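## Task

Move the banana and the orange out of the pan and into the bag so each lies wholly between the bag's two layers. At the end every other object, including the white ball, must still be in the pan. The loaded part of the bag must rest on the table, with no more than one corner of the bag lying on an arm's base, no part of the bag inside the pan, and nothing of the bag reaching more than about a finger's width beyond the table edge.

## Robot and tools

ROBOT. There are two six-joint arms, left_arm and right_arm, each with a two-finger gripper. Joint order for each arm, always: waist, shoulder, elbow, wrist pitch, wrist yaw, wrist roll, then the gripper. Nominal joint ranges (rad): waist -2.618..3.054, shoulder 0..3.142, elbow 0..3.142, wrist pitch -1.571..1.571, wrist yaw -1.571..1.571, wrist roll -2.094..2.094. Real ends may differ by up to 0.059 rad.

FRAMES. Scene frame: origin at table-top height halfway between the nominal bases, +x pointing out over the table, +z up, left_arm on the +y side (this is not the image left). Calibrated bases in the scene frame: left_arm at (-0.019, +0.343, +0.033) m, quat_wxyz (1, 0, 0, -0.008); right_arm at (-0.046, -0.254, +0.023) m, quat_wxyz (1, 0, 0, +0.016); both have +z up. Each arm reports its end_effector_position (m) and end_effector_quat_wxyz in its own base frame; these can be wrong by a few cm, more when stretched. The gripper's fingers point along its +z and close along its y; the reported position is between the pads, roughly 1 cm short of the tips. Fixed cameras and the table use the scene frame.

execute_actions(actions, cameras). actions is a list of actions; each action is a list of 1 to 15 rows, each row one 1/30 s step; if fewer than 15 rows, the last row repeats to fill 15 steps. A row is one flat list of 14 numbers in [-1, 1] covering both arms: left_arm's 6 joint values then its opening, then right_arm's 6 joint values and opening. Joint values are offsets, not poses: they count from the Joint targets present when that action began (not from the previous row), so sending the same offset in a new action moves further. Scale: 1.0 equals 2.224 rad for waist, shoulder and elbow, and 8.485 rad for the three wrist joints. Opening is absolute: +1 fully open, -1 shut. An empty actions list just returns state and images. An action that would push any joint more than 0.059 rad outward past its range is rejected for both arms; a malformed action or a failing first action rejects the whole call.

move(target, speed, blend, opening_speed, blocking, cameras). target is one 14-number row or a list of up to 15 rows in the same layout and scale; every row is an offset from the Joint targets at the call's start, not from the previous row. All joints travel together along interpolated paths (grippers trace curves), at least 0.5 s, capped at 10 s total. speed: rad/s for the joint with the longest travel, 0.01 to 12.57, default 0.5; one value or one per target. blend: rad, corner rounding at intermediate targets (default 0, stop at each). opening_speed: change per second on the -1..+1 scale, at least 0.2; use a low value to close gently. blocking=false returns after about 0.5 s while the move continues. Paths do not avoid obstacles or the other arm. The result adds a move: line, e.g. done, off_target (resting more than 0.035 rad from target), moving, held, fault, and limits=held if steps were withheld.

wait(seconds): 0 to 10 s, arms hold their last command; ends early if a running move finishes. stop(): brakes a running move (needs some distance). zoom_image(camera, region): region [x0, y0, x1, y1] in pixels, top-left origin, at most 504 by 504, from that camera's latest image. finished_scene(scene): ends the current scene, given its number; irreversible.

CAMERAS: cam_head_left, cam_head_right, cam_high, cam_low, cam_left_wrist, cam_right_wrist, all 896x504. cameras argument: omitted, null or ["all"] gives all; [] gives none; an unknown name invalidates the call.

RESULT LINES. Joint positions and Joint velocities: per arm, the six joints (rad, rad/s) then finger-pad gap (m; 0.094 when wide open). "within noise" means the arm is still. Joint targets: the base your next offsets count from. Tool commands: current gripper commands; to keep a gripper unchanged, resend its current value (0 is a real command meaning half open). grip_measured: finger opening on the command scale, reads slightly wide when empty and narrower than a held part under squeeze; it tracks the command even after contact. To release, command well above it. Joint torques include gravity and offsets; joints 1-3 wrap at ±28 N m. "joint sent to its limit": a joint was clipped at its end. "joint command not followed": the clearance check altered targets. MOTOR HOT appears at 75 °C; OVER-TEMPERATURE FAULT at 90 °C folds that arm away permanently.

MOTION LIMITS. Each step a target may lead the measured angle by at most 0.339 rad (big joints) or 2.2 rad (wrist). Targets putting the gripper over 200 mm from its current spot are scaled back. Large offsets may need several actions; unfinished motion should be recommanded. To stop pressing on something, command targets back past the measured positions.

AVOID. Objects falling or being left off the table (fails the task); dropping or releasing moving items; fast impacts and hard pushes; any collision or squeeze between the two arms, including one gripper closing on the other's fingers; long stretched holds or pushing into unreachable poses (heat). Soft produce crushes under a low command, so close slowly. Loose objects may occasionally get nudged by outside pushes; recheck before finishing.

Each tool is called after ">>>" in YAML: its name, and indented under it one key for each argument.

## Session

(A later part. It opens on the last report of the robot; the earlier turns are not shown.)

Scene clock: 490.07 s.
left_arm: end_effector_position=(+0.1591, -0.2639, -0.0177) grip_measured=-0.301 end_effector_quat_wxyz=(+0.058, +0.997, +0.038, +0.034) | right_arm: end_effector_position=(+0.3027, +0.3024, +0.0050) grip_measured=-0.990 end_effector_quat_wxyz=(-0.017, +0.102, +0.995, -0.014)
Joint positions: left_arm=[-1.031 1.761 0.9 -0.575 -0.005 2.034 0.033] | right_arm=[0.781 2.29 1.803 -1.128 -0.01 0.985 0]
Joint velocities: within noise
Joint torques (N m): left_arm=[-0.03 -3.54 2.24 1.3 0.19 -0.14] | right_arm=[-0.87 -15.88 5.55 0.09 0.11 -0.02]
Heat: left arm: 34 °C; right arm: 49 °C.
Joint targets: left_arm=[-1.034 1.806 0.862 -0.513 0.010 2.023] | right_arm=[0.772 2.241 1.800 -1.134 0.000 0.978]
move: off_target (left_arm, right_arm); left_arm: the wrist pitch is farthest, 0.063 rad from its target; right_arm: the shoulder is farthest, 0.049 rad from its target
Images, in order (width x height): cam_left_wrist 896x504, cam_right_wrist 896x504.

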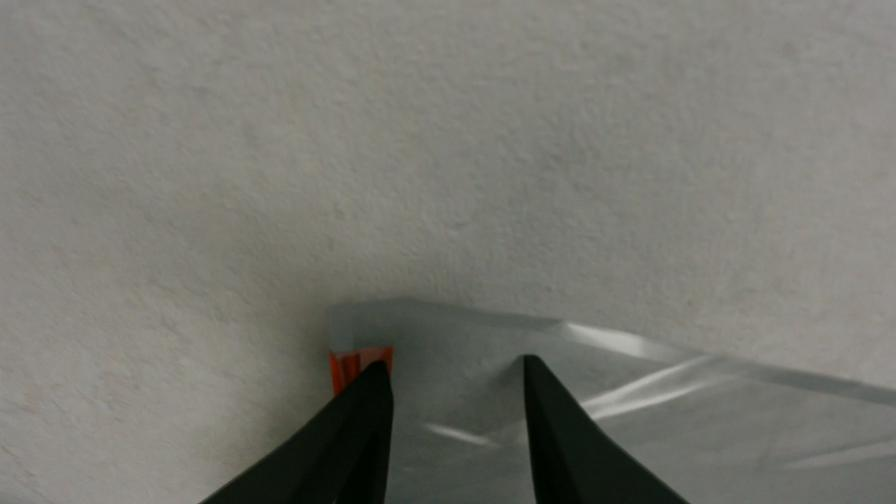

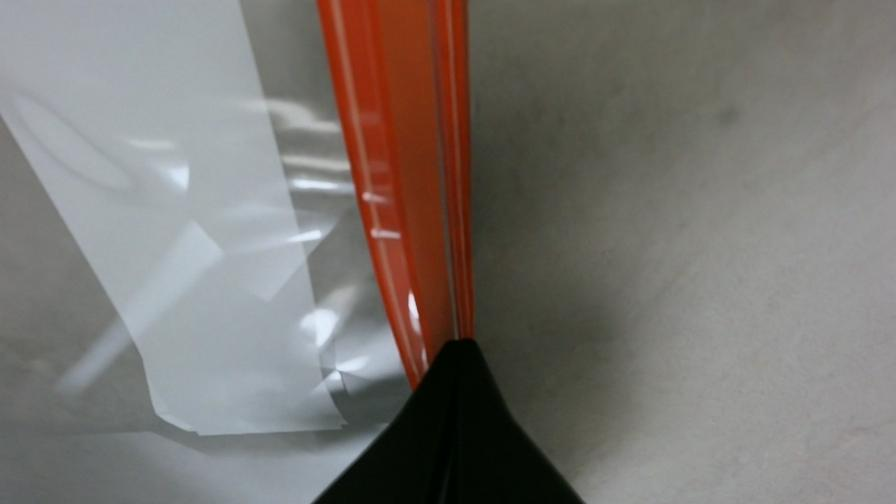

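>>> move:
  target:
    - [0,0.01,-0.03,0.013,0,0,-0.3,0,0,0,0,0,0,-1]
    - [0,0.01,-0.03,0.013,0,0,-1,0,0,0,0,0,0,-1]
  speed: 0.3
  opening_speed: 0.35
  cameras: ["cam_left_wrist","cam_right_wrist"]

>>> move:
  target: [0,-0.03,0.08,-0.035,0,0,-1,0,0,0,0,0,0,-1]
  speed: 0.2
  cameras: ["cam_left_wrist","cam_head_left","cam_right_wrist"]

Scene clock: 493.30 s.
left_arm: end_effector_position=(+0.1560, -0.2514, -0.0221) grip_measured=-0.985 end_effector_quat_wxyz=(+0.050, +0.997, +0.039, +0.043) | right_arm: end_effector_position=(+0.3027, +0.3024, +0.0050) grip_measured=-0.990 end_effector_quat_wxyz=(-0.017, +0.102, +0.995, -0.014)
Joint positions: left_arm=[-1.031 1.735 0.846 -0.553 -0.026 2.033 0.001] | right_arm=[0.781 2.29 1.803 -1.128 -0.01 0.985 0]
Joint velocities: within noise
Joint torques (N m): left_arm=[-0.05 0.69 0.91 2.27 0.39 -0.15] | right_arm=[-0.85 -15.91 5.53 0.11 0.11 -0.02]
Heat: left arm: 34 °C; right arm: 50 °C.
Joint targets: left_arm=[-1.034 1.828 0.795 -0.403 0.010 2.023] | right_arm=[0.772 2.241 1.800 -1.134 0.000 0.978]
move: off_target (left_arm, right_arm); target 2's new numbers were sent with left_arm's wrist pitch 0.114 rad from that target; left_arm: the wrist pitch is farthest, 0.150 rad from its target; right_arm: the shoulder is farthest, 0.049 rad from its target
Images, in order (width x height): cam_left_wrist 896x504, cam_right_wrist 896x504.

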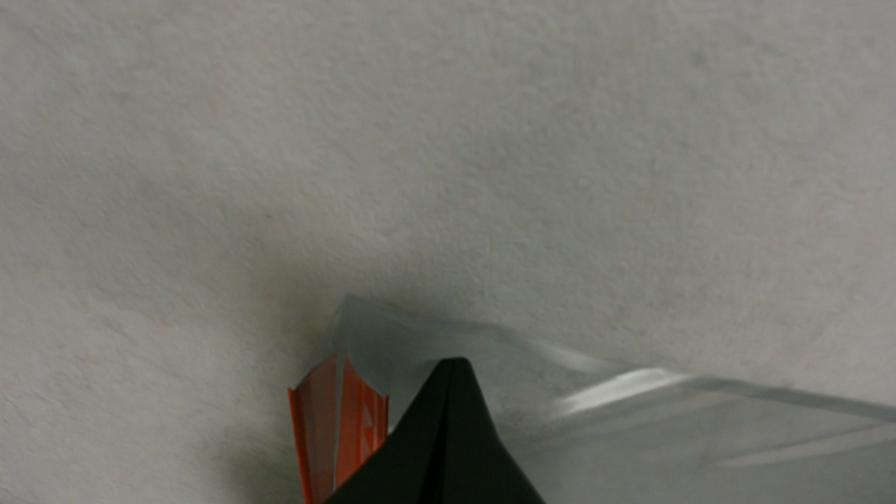

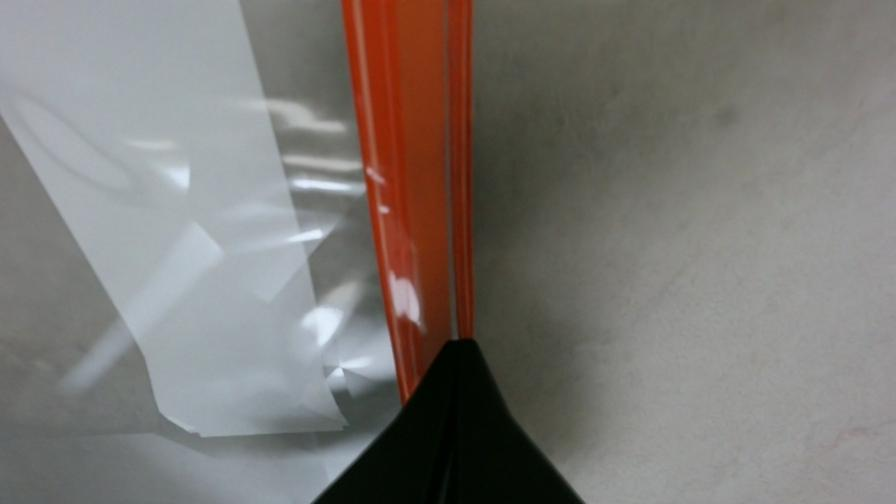

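Scene clock: 495.40 s.
left_arm: end_effector_position=(+0.1562, -0.2585, -0.0079) grip_measured=-0.985 end_effector_quat_wxyz=(+0.032, +0.998, +0.039, +0.022) | right_arm: end_effector_position=(+0.3027, +0.3024, +0.0050) grip_measured=-0.990 end_effector_quat_wxyz=(-0.017, +0.102, +0.995, -0.014)
Joint positions: left_arm=[-1.031 1.762 0.955 -0.687 -0.007 2.033 0.001] | right_arm=[0.781 2.29 1.803 -1.128 -0.01 0.985 0]
Joint velocities: within noise
Joint torques (N m): left_arm=[-0.03 -7.09 7.77 0.33 0.21 -0.14] | right_arm=[-0.88 -15.9 5.55 0.11 0.11 -0.02]
Heat: left arm: 34 °C; right arm: 51 °C.
Joint targets: left_arm=[-1.034 1.761 0.973 -0.699 0.010 2.023] | right_arm=[0.772 2.241 1.800 -1.134 0.000 0.978]
move: off_target (right_arm); right_arm: the shoulder is farthest, 0.049 rad from its target
Images, in order (width x height): cam_head_left 896x504, cam_left_wrist 896x504, cam_right_wrist 896x504.

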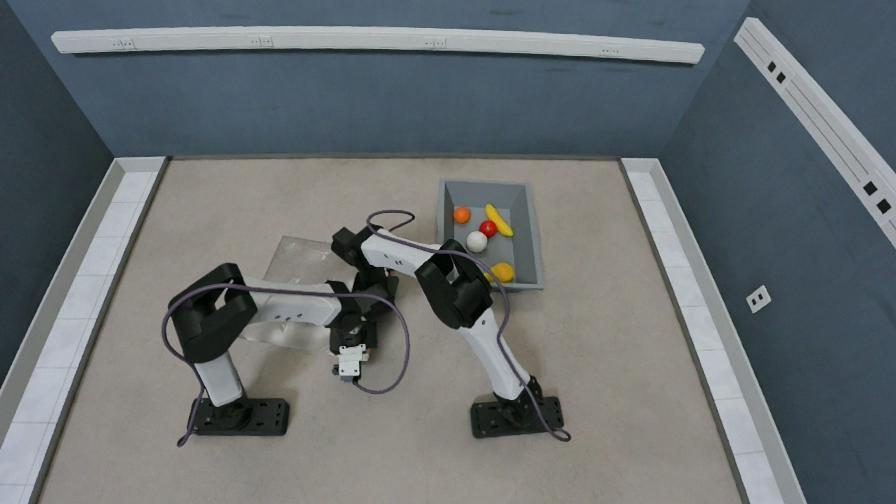

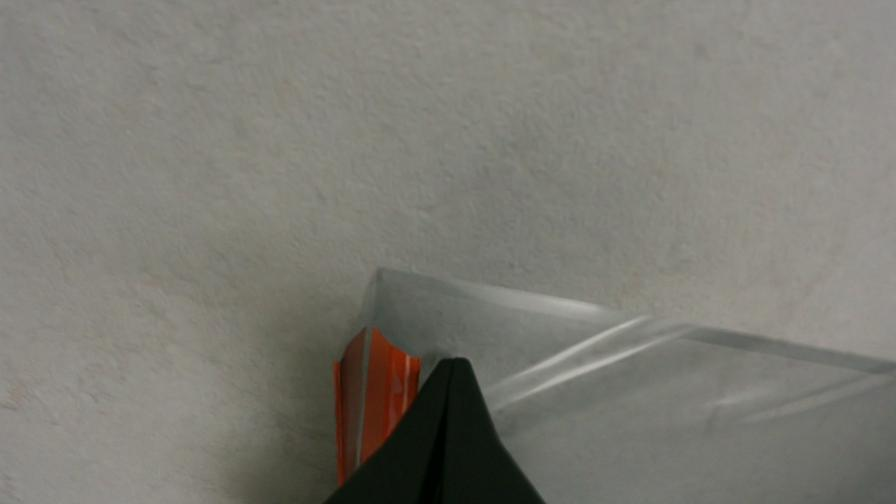

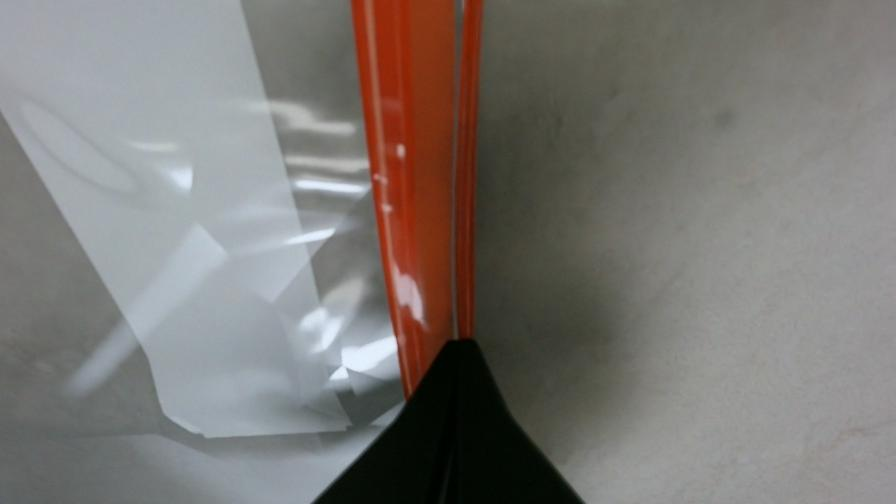

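>>> move:
  target:
    - [-0.011,0.011,0.02,-0.003,0,0,-1,0,0,0,0,0,0,-1]
    - [-0.011,0.036,-0.05,0.026,0,0,-1,0,0,0,0,0,0,-1]
    - [0.034,-0.016,-0.11,0.033,0,0.005,-1,0,0,0,0,0,0,-1]
  speed: [0.4,0.3,0.15]
  cameras: ["cam_left_wrist","cam_head_left","cam_right_wrist"]

Scene clock: 498.17 s.
left_arm: end_effector_position=(+0.1557, -0.2653, -0.0184) grip_measured=-0.985 end_effector_quat_wxyz=(+0.132, +0.990, +0.045, +0.020) | right_arm: end_effector_position=(+0.3026, +0.3023, +0.0051) grip_measured=-0.990 end_effector_quat_wxyz=(-0.018, +0.102, +0.995, -0.014)
Joint positions: left_arm=[-0.984 1.681 0.77 -0.41 0.101 2.053 0.001] | right_arm=[0.781 2.29 1.803 -1.129 -0.01 0.985 0]
Joint velocities: within noise
Joint torques (N m): left_arm=[2.18 -2.82 1.91 0.73 -0.74 0.05] | right_arm=[-0.87 -15.9 5.53 0.11 0.11 -0.02]
Heat: left arm: 33 °C; right arm: 52 °C.
Joint targets: left_arm=[-0.959 1.726 0.728 -0.420 0.010 2.065] | right_arm=[0.772 2.241 1.800 -1.134 0.000 0.978]
move: off_target (left_arm, right_arm); left_arm: the wrist yaw is farthest, 0.091 rad from its target; right_arm: the shoulder is farthest, 0.049 rad from its target
Images, in order (width x height): cam_head_left 896x504, cam_left_wrist 896x504, cam_right_wrist 896x504.

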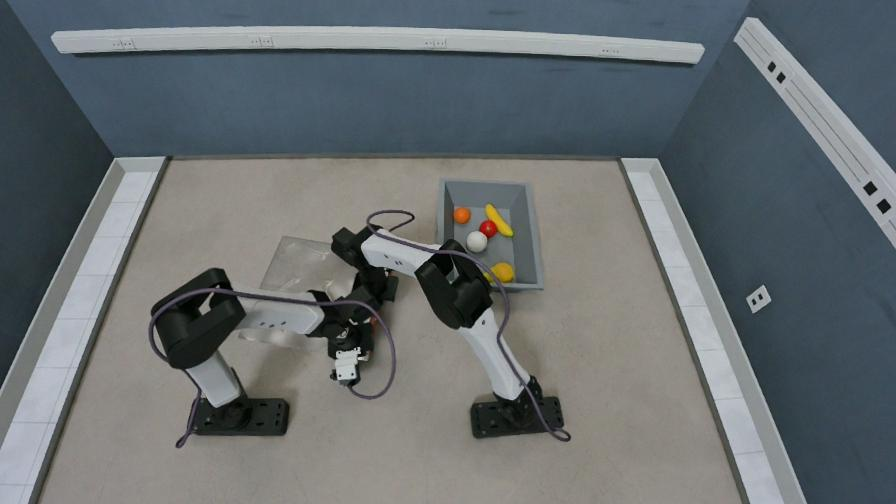

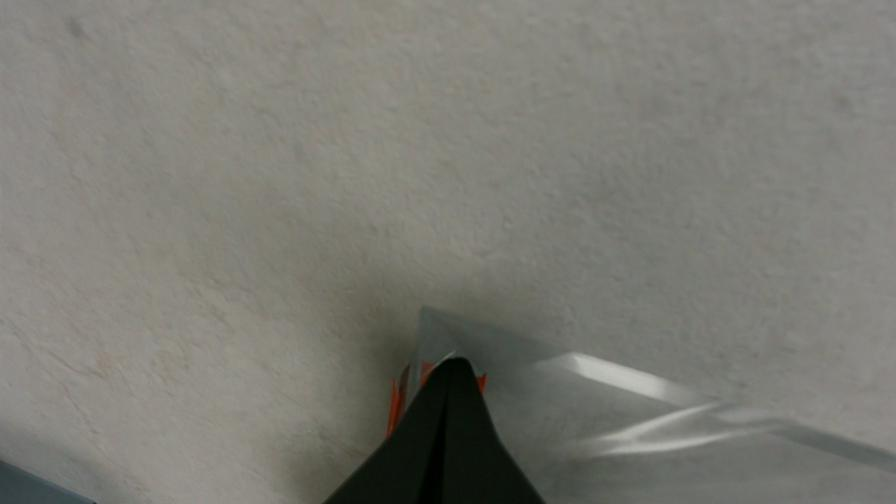

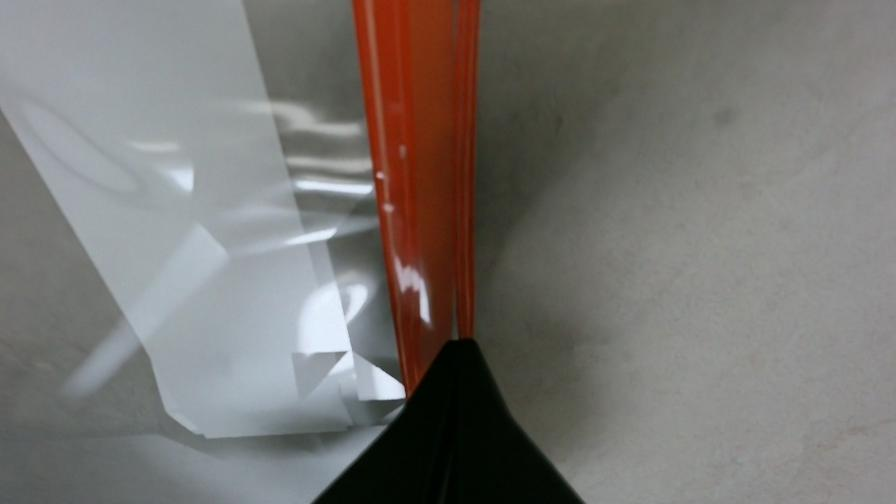

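>>> move:
  target:
    - [0,-0.05,0.1,-0.05,0,0,-1,0,0.0135,-0.027,0.0094,0,0,-1]
    - [0,-0.1915,0.0998,-0.0943,0,-0.1,-1,0,0.0135,-0.027,0.0094,0,0,-0.7]
    - [0.3413,-0.1915,0.0998,-0.0943,0,-0.2434,-1,0,-0.13,0,-0.03,0,0,-0.7]
  speed: [0.5,0.6,1.0]
  cameras: ["cam_head_left","cam_right_wrist"]

>>> zoom_image:
  camera: "cam_head_left"
  region: [230, 210, 450, 370]

Scene clock: 504.83 s.
left_arm: end_effector_position=(+0.1936, -0.0444, +0.0883) grip_measured=-0.985 end_effector_quat_wxyz=(-0.009, +0.109, +0.994, -0.011) | right_arm: end_effector_position=(+0.2652, +0.2636, +0.1162) grip_measured=-0.701 end_effector_quat_wxyz=(-0.010, +0.103, +0.995, -0.007)
Joint positions: left_arm=[-0.206 1.312 0.935 -1.208 0.023 0.012 0.001] | right_arm=[0.779 1.99 1.778 -1.382 -0.007 0.985 0.014]
Joint velocities: within noise
Joint torques (N m): left_arm=[0.72 -4.74 8.47 0.25 -0.09 -0.14] | right_arm=[-0.68 -12.89 8.16 0.15 0.09 -0.02]
Heat: left arm: 33 °C; right arm: 53 °C.
Joint targets: left_arm=[-0.200 1.300 0.950 -1.219 0.010 0.000] | right_arm=[0.772 1.951 1.800 -1.389 0.000 0.978]
move: off_target (right_arm); right_arm: the shoulder is farthest, 0.038 rad from its target
Images, in order (width x height): cam_head_left 896x504, cam_right_wrist 896x504.

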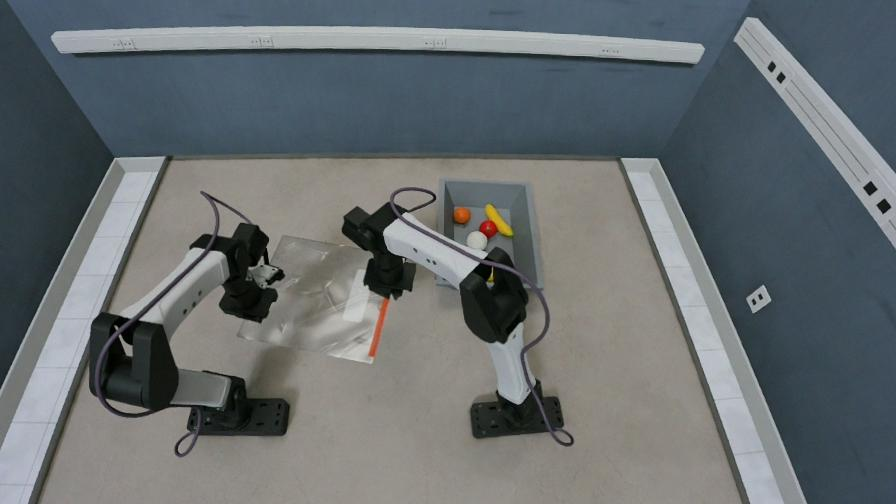

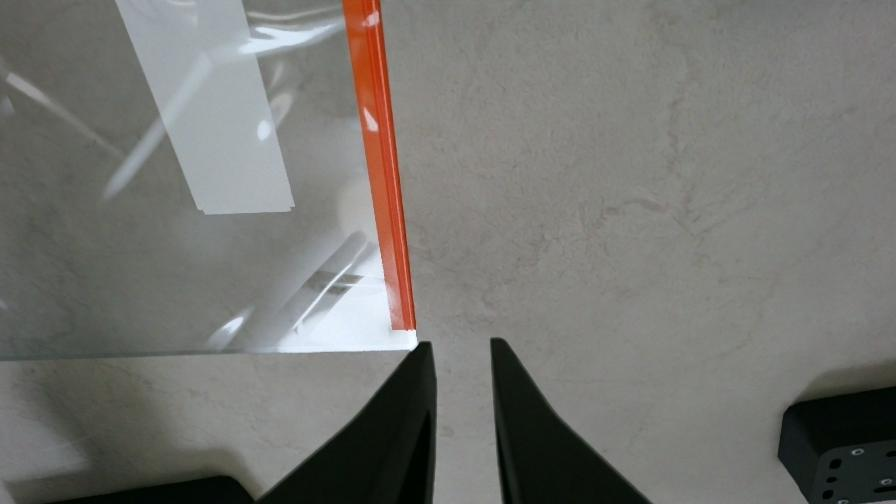

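Scaled by 2.291 from the camera's 896x504 image, which has a finer 1280x720 frame.

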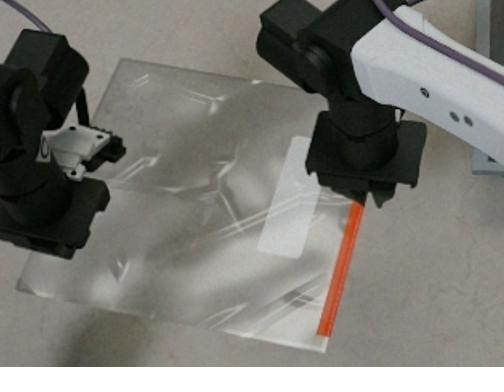

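>>> move:
  target:
    - [0,0,0,0,0,0,-1,0.0692,0.0216,-0.1237,0.0344,0,0.0158,-0.1]
    - [0,0,0,0,0,0,-1,0.0692,0.075,-0.19,0.066,0,0.0158,-0.1]
  speed: 0.6
  cameras: ["cam_right_wrist"]

Scene clock: 506.93 s.
left_arm: end_effector_position=(+0.1935, -0.0444, +0.0883) grip_measured=-0.985 end_effector_quat_wxyz=(-0.009, +0.108, +0.994, -0.011) | right_arm: end_effector_position=(+0.2243, +0.2977, -0.0091) grip_measured=-0.101 end_effector_quat_wxyz=(-0.007, +0.091, +0.996, -0.007)
Joint positions: left_arm=[-0.206 1.312 0.935 -1.209 0.023 0.011 0.001] | right_arm=[0.923 2.082 1.403 -0.911 -0.004 1.105 0.042]
Joint velocities: within noise
Joint torques (N m): left_arm=[0.66 -4.75 8.47 0.25 -0.09 -0.13] | right_arm=[0.23 -6.67 2.96 1.04 0.06 0.13]
Heat: left arm: 33 °C; right arm: 53 °C.
Joint targets: left_arm=[-0.200 1.300 0.950 -1.220 0.010 0.000] | right_arm=[0.926 2.118 1.378 -0.829 0.000 1.112]
move: off_target (right_arm); right_arm: the wrist pitch is farthest, 0.082 rad from its target
Images, in order (width x height): cam_right_wrist 896x504.

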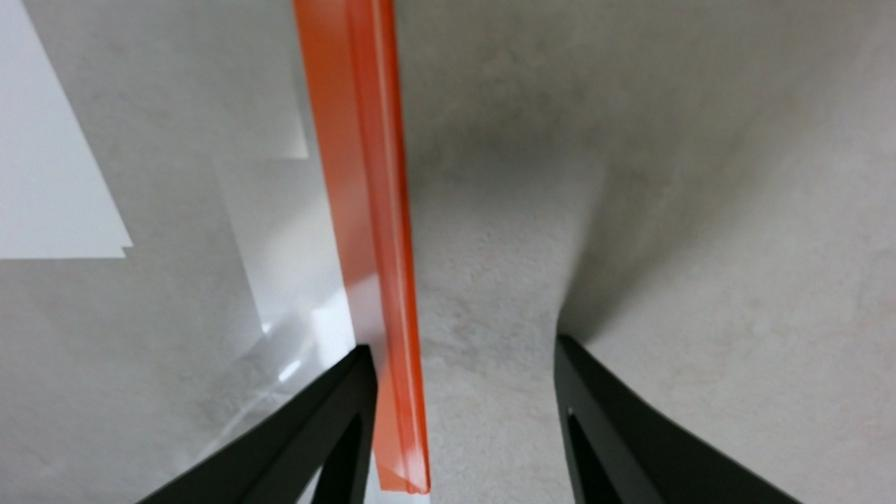

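>>> move:
  target:
    - [0,0,0,0,0,0,-1,0.0036,0.0,0.02,-0.004,0,0,-0.1]
    - [0,0,0,0,0,0,-1,0.0036,0.033,-0.016,0.0123,0,0,-0.1]
    - [0,0,0,0,0,0,-1,0.0036,0.033,-0.016,0.0123,0,0,-1]
  speed: 0.3
  opening_speed: 0.5
  cameras: ["cam_right_wrist"]

>>> move:
  target:
    - [0,0,0,0,0,0,-1,0.013,-0.044,0.09,-0.0348,0,0.004,-1]
    - [0,0,0,0,0,0,-1,0.0265,-0.0036,0.1907,-0.0506,0,0.007,-1]
    - [0,0,0,0,0,0,-1,0.0364,0.0612,0.263,-0.0527,0,0.01,-1]
  speed: 0.3
  cameras: ["cam_right_wrist","cam_head_left"]

>>> move:
  target:
    - [0,0,0,0,0,0,-1,0,0.003,-0.06,0.02,0,0,-1]
    - [0,0,0,0,0,0,-1,0,0.003,-0.06,0.02,0,0,-0.4]
  speed: 0.3
  opening_speed: 1
  cameras: ["cam_right_wrist","cam_head_left"]

Scene clock: 510.33 s.
left_arm: end_effector_position=(+0.1935, -0.0444, +0.0883) grip_measured=-0.985 end_effector_quat_wxyz=(-0.009, +0.108, +0.994, -0.011) | right_arm: end_effector_position=(+0.2301, +0.3153, -0.0127) grip_measured=-0.990 end_effector_quat_wxyz=(+0.004, +0.088, +0.996, +0.030)
Joint positions: left_arm=[-0.206 1.312 0.935 -1.209 0.023 0.011 0.001] | right_arm=[0.93 2.086 1.392 -0.822 -0.024 1.106 0]
Joint velocities: within noise
Joint torques (N m): left_arm=[0.73 -4.72 8.47 0.24 -0.09 -0.14] | right_arm=[0.38 -0.61 0.94 1.35 0.24 0.11]
Heat: left arm: 33 °C; right arm: 52 °C.
Joint targets: left_arm=[-0.200 1.300 0.950 -1.220 0.010 0.000] | right_arm=[0.933 2.191 1.342 -0.725 0.000 1.112]
move: off_target (right_arm); target 3's new numbers were sent with right_arm's wrist pitch 0.166 rad from that target; right_arm: the shoulder is farthest, 0.106 rad from its target
Images, in order (width x height): cam_right_wrist 896x504.

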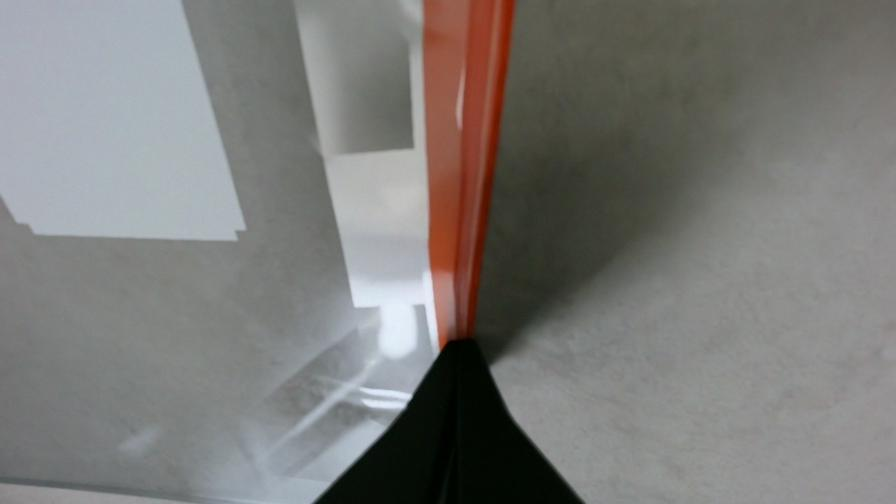

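Scene clock: 513.20 s.
left_arm: end_effector_position=(+0.1935, -0.0444, +0.0883) grip_measured=-0.985 end_effector_quat_wxyz=(-0.009, +0.108, +0.994, -0.011) | right_arm: end_effector_position=(+0.2361, +0.3780, +0.0185) grip_measured=-0.991 end_effector_quat_wxyz=(-0.006, +0.090, +0.996, -0.001)
Joint positions: left_arm=[-0.206 1.312 0.935 -1.209 0.023 0.011 0.001] | right_arm=[1.009 2.315 1.902 -1.164 -0.01 1.189 0]
Joint velocities: within noise
Joint torques (N m): left_arm=[0.69 -4.72 8.46 0.25 -0.09 -0.14] | right_arm=[0.54 -10.74 8.39 0.21 0.11 0.09]
Heat: left arm: 33 °C; right arm: 52 °C.
Joint targets: left_arm=[-0.200 1.300 0.950 -1.220 0.010 0.000] | right_arm=[1.015 2.328 1.927 -1.172 0.000 1.197]
move: done
Images, in order (width x height): cam_head_left 896x504, cam_right_wrist 896x504.

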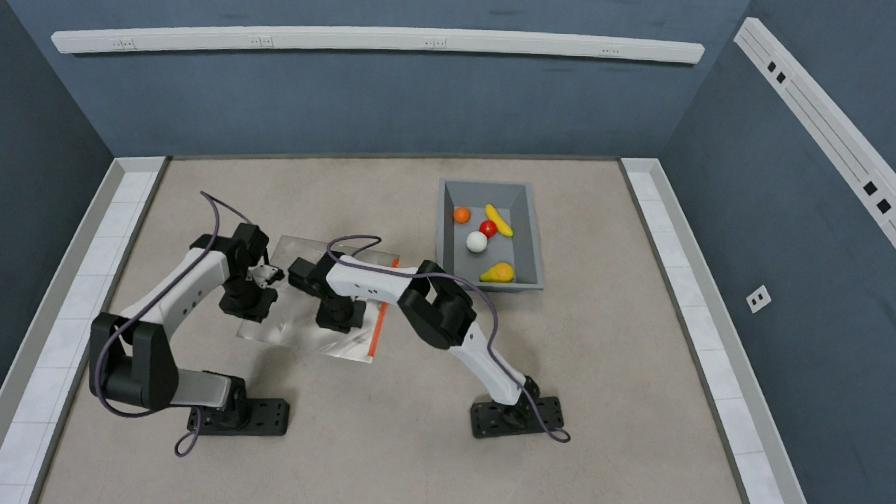

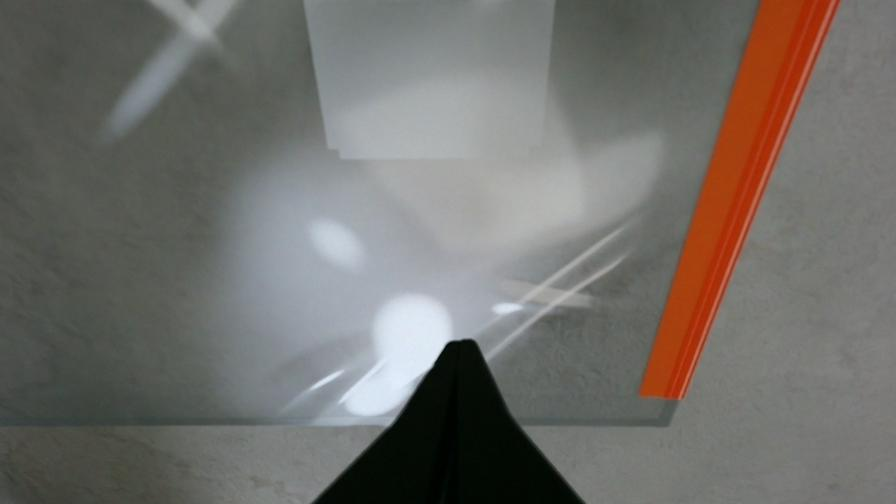

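Scene clock: 515.03 s.
left_arm: end_effector_position=(+0.1935, -0.0444, +0.0883) grip_measured=-0.985 end_effector_quat_wxyz=(-0.009, +0.108, +0.994, -0.011) | right_arm: end_effector_position=(+0.2407, +0.3897, -0.0070) grip_measured=-0.402 end_effector_quat_wxyz=(+0.009, +0.089, +0.996, +0.031)
Joint positions: left_arm=[-0.206 1.312 0.935 -1.209 0.023 0.011 0.001] | right_arm=[1.013 2.319 1.803 -0.991 -0.012 1.191 0.028]
Joint velocities: within noise
Joint torques (N m): left_arm=[0.69 -4.7 8.43 0.25 -0.09 -0.14] | right_arm=[0.17 -10.55 5.12 0.26 0.13 0.11]
Heat: left arm: 33 °C; right arm: 52 °C.
Joint targets: left_arm=[-0.200 1.300 0.950 -1.220 0.010 0.000] | right_arm=[1.014 2.334 1.794 -1.002 0.000 1.197]
move: done
Images, in order (width x height): cam_head_left 896x504, cam_right_wrist 896x504.

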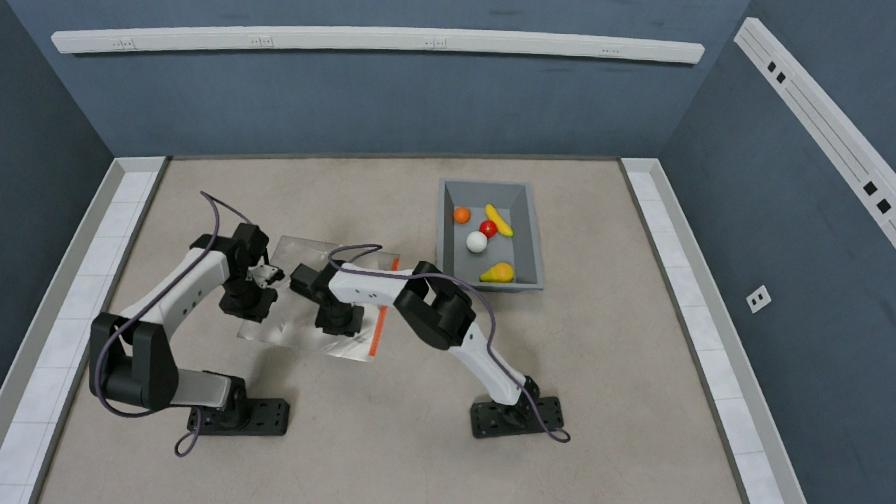

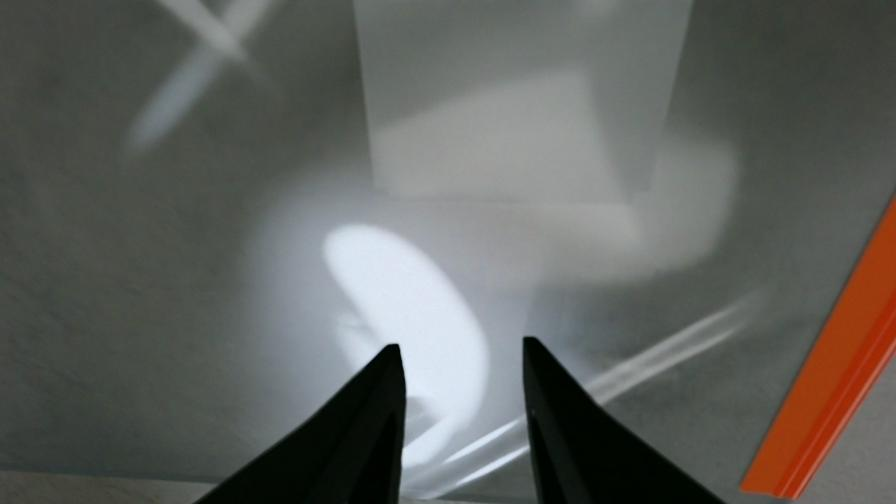

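>>> move:
  target:
    - [0,0,0,0,0,0,-1,0,-0.1,0.0,-0.0112,0,0,-0.1]
    - [0,0,0,0,0,0,-1,-0.0346,-0.1507,-0.121,-0.0112,0,-0.01,-0.1]
    - [0,0,0,0,0,0,-1,-0.0346,-0.089,-0.1745,0.0191,0,-0.01,-0.1]
  speed: 0.6
  cameras: ["cam_right_wrist","cam_head_left"]

>>> move:
  target:
    - [0,0,0,0,0,0,-1,0,0.0355,-0.0206,0.0165,0,0,-0.1]
    - [0,0,0,0,0,0,-1,0,0.0355,-0.0206,0.0165,0,0,-1]
  speed: 0.3
  opening_speed: 0.5
  cameras: ["cam_right_wrist"]

Scene clock: 517.33 s.
left_arm: end_effector_position=(+0.1935, -0.0444, +0.0883) grip_measured=-0.985 end_effector_quat_wxyz=(-0.009, +0.108, +0.994, -0.011) | right_arm: end_effector_position=(+0.2235, +0.3079, -0.0091) grip_measured=-0.101 end_effector_quat_wxyz=(-0.006, +0.089, +0.996, -0.001)
Joint positions: left_arm=[-0.206 1.312 0.935 -1.209 0.023 0.011 0.001] | right_arm=[0.939 2.098 1.429 -0.909 -0.009 1.118 0.042]
Joint velocities: within noise
Joint torques (N m): left_arm=[0.69 -4.7 8.43 0.25 -0.09 -0.15] | right_arm=[-0.09 -6.53 3.38 0.99 0.09 -0.01]
Heat: left arm: 33 °C; right arm: 52 °C.
Joint targets: left_arm=[-0.200 1.300 0.950 -1.220 0.010 0.000] | right_arm=[0.937 2.136 1.406 -0.840 0.000 1.112]
move: off_target (right_arm); right_arm: the wrist pitch is farthest, 0.069 rad from its target
Images, in order (width x height): cam_head_left 896x504, cam_right_wrist 896x504.

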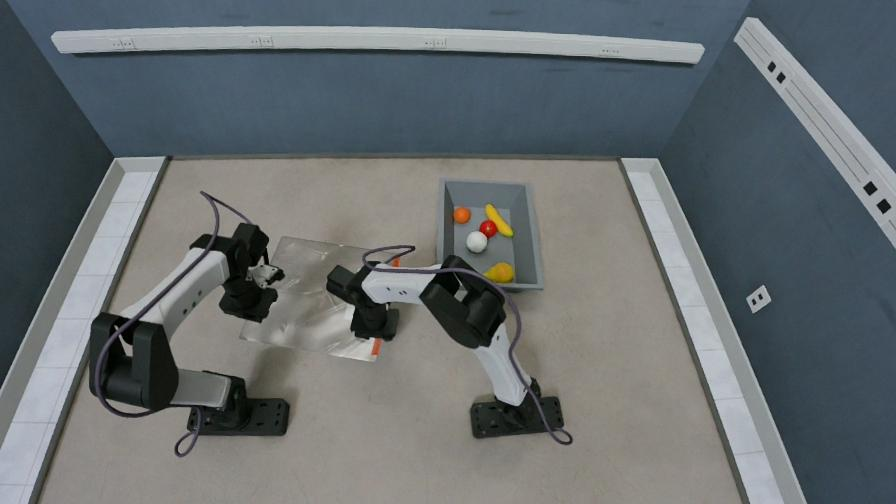

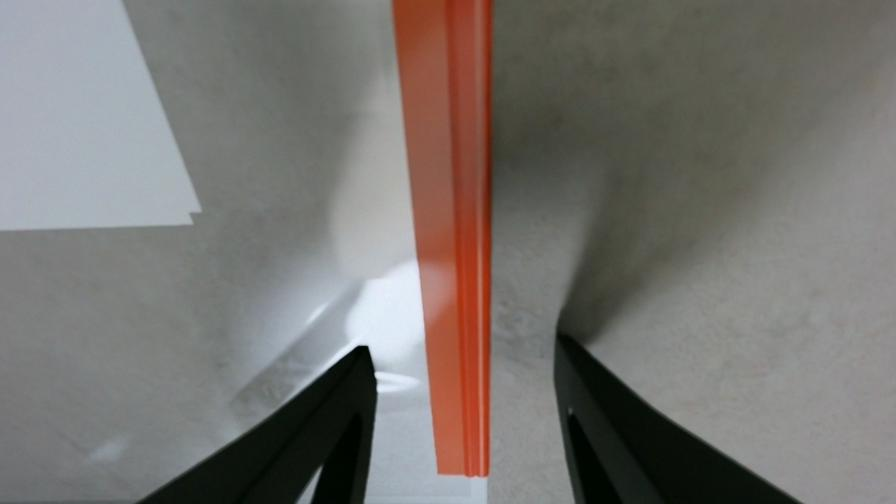

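Scene clock: 520.07 s.
left_arm: end_effector_position=(+0.1935, -0.0444, +0.0883) grip_measured=-0.985 end_effector_quat_wxyz=(-0.009, +0.108, +0.994, -0.011) | right_arm: end_effector_position=(+0.2298, +0.3239, -0.0128) grip_measured=-0.988 end_effector_quat_wxyz=(+0.003, +0.088, +0.995, +0.038)
Joint positions: left_arm=[-0.206 1.312 0.935 -1.209 0.023 0.011 0.001] | right_arm=[0.939 2.098 1.41 -0.814 -0.034 1.115 0.001]
Joint velocities: left_arm=[-0.017 -0.017 0.002 0.037 0.037 -0.154 -0.001] | right_arm=[within noise]
Joint torques (N m): left_arm=[0.64 -4.71 8.49 0.25 -0.09 -0.15] | right_arm=[-0.1 0.28 0.91 1.54 0.33 0.01]
Heat: left arm: 33 °C; right arm: 51 °C.
Joint targets: left_arm=[-0.200 1.300 0.950 -1.220 0.010 0.000] | right_arm=[0.937 2.215 1.360 -0.700 0.000 1.112]
move: off_target (right_arm); target 2's new numbers were sent with right_arm's wrist pitch 0.183 rad from that target; right_arm: the shoulder is farthest, 0.117 rad from its target
Images, in order (width x height): cam_right_wrist 896x504.

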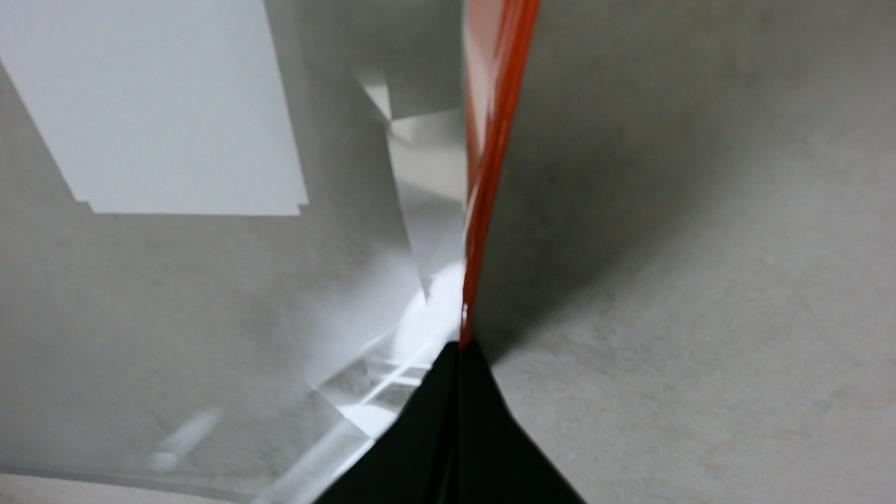

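>>> move:
  target:
    - [0,0,0,0,0,0,-1,0.013,-0.052,0.09,-0.039,0,0.004,-1]
    - [0,0,0,0,0,0,-1,0.0265,-0.011,0.191,-0.054,0,0.007,-1]
    - [0,0,0,0,0,0,-1,0.0364,0.054,0.263,-0.0566,0,0.01,-1]
    - [0,0,0,0,0,0,-1,0.0364,0.057,0.193,-0.0336,0,0.01,-1]
  speed: 0.3
  cameras: ["cam_right_wrist","cam_head_left"]

>>> move:
  target: [0,0,0,0,0,0,-1,0,0,0,0,0,0,-0.4]
  opening_speed: 1
  cameras: ["cam_right_wrist","cam_head_left"]

Scene clock: 523.93 s.
left_arm: end_effector_position=(+0.1935, -0.0444, +0.0883) grip_measured=-0.985 end_effector_quat_wxyz=(-0.009, +0.108, +0.994, -0.011) | right_arm: end_effector_position=(+0.2364, +0.3814, -0.0078) grip_measured=-0.989 end_effector_quat_wxyz=(+0.001, +0.089, +0.996, +0.012)
Joint positions: left_arm=[-0.206 1.312 0.935 -1.209 0.023 0.011 0.001] | right_arm=[1.012 2.323 1.809 -1.034 -0.01 1.19 0.001]
Joint velocities: within noise
Joint torques (N m): left_arm=[0.72 -4.71 8.49 0.24 -0.1 -0.14] | right_arm=[0.64 -10.06 4.03 0.78 0.11 0.12]
Heat: left arm: 33 °C; right arm: 50 °C.
Joint targets: left_arm=[-0.200 1.300 0.950 -1.220 0.010 0.000] | right_arm=[1.018 2.342 1.789 -0.985 0.000 1.197]
move: off_target (right_arm); right_arm: the wrist pitch is farthest, 0.049 rad from its target
Images, in order (width x height): cam_head_left 896x504, cam_right_wrist 896x504.

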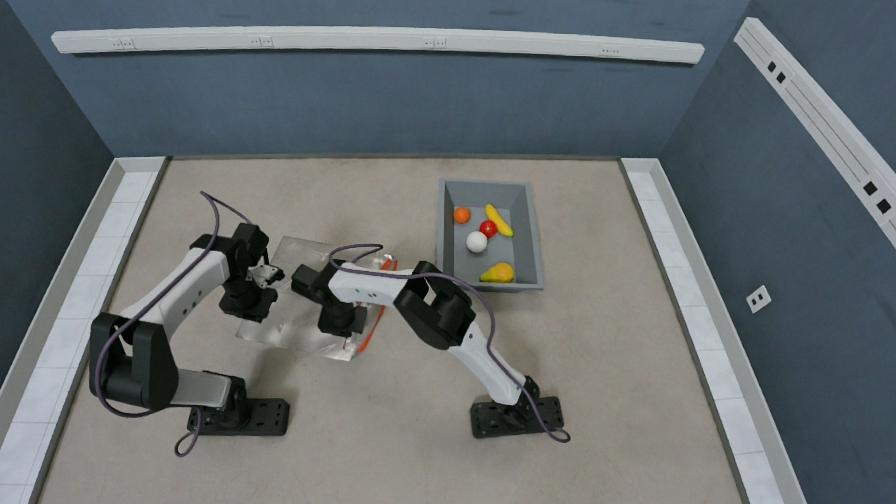

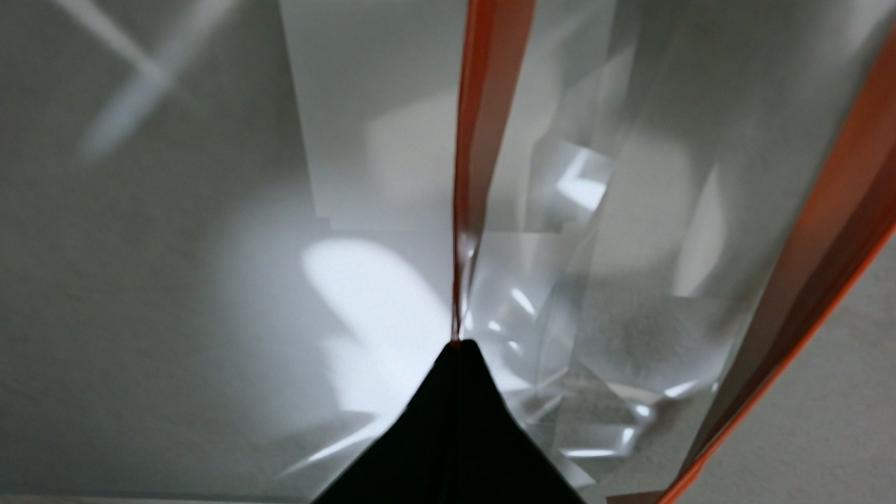

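Scene clock: 524.77 s.
left_arm: end_effector_position=(+0.1935, -0.0444, +0.0883) grip_measured=-0.985 end_effector_quat_wxyz=(-0.009, +0.108, +0.994, -0.011) | right_arm: end_effector_position=(+0.2391, +0.3929, -0.0073) grip_measured=-0.402 end_effector_quat_wxyz=(+0.008, +0.087, +0.996, +0.034)
Joint positions: left_arm=[-0.206 1.312 0.935 -1.209 0.023 0.011 0.001] | right_arm=[1.018 2.323 1.809 -0.989 -0.016 1.193 0.028]
Joint velocities: within noise
Joint torques (N m): left_arm=[0.68 -4.72 8.47 0.25 -0.1 -0.14] | right_arm=[0.08 -10.26 4.11 0.41 0.16 0.09]
Heat: left arm: 33 °C; right arm: 50 °C.
Joint targets: left_arm=[-0.200 1.300 0.950 -1.220 0.010 0.000] | right_arm=[1.018 2.342 1.789 -0.985 0.000 1.197]
move: done
Images, in order (width x height): cam_head_left 896x504, cam_right_wrist 896x504.

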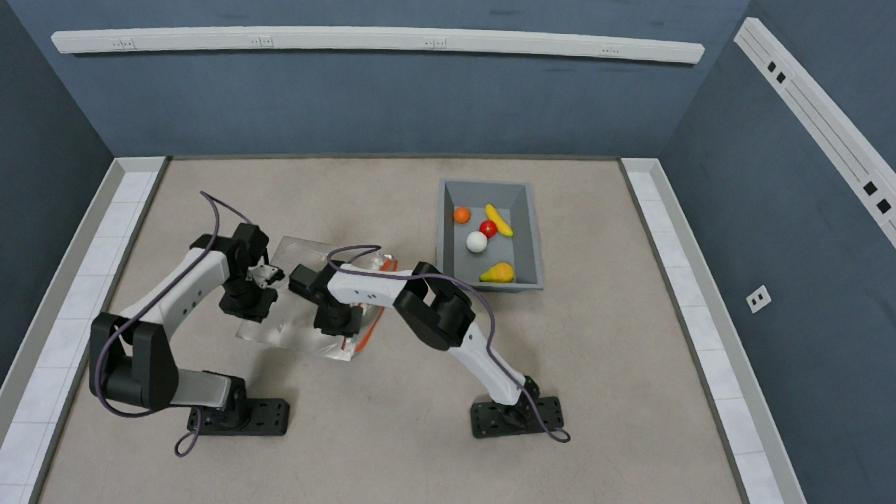

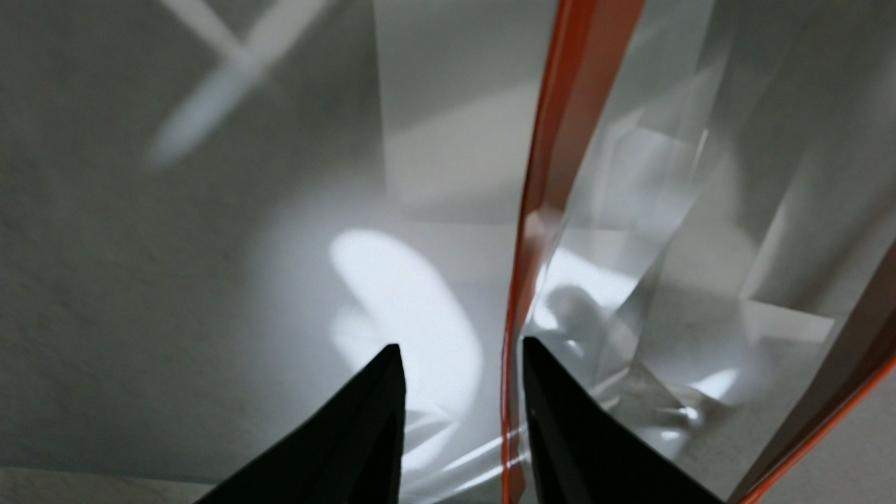

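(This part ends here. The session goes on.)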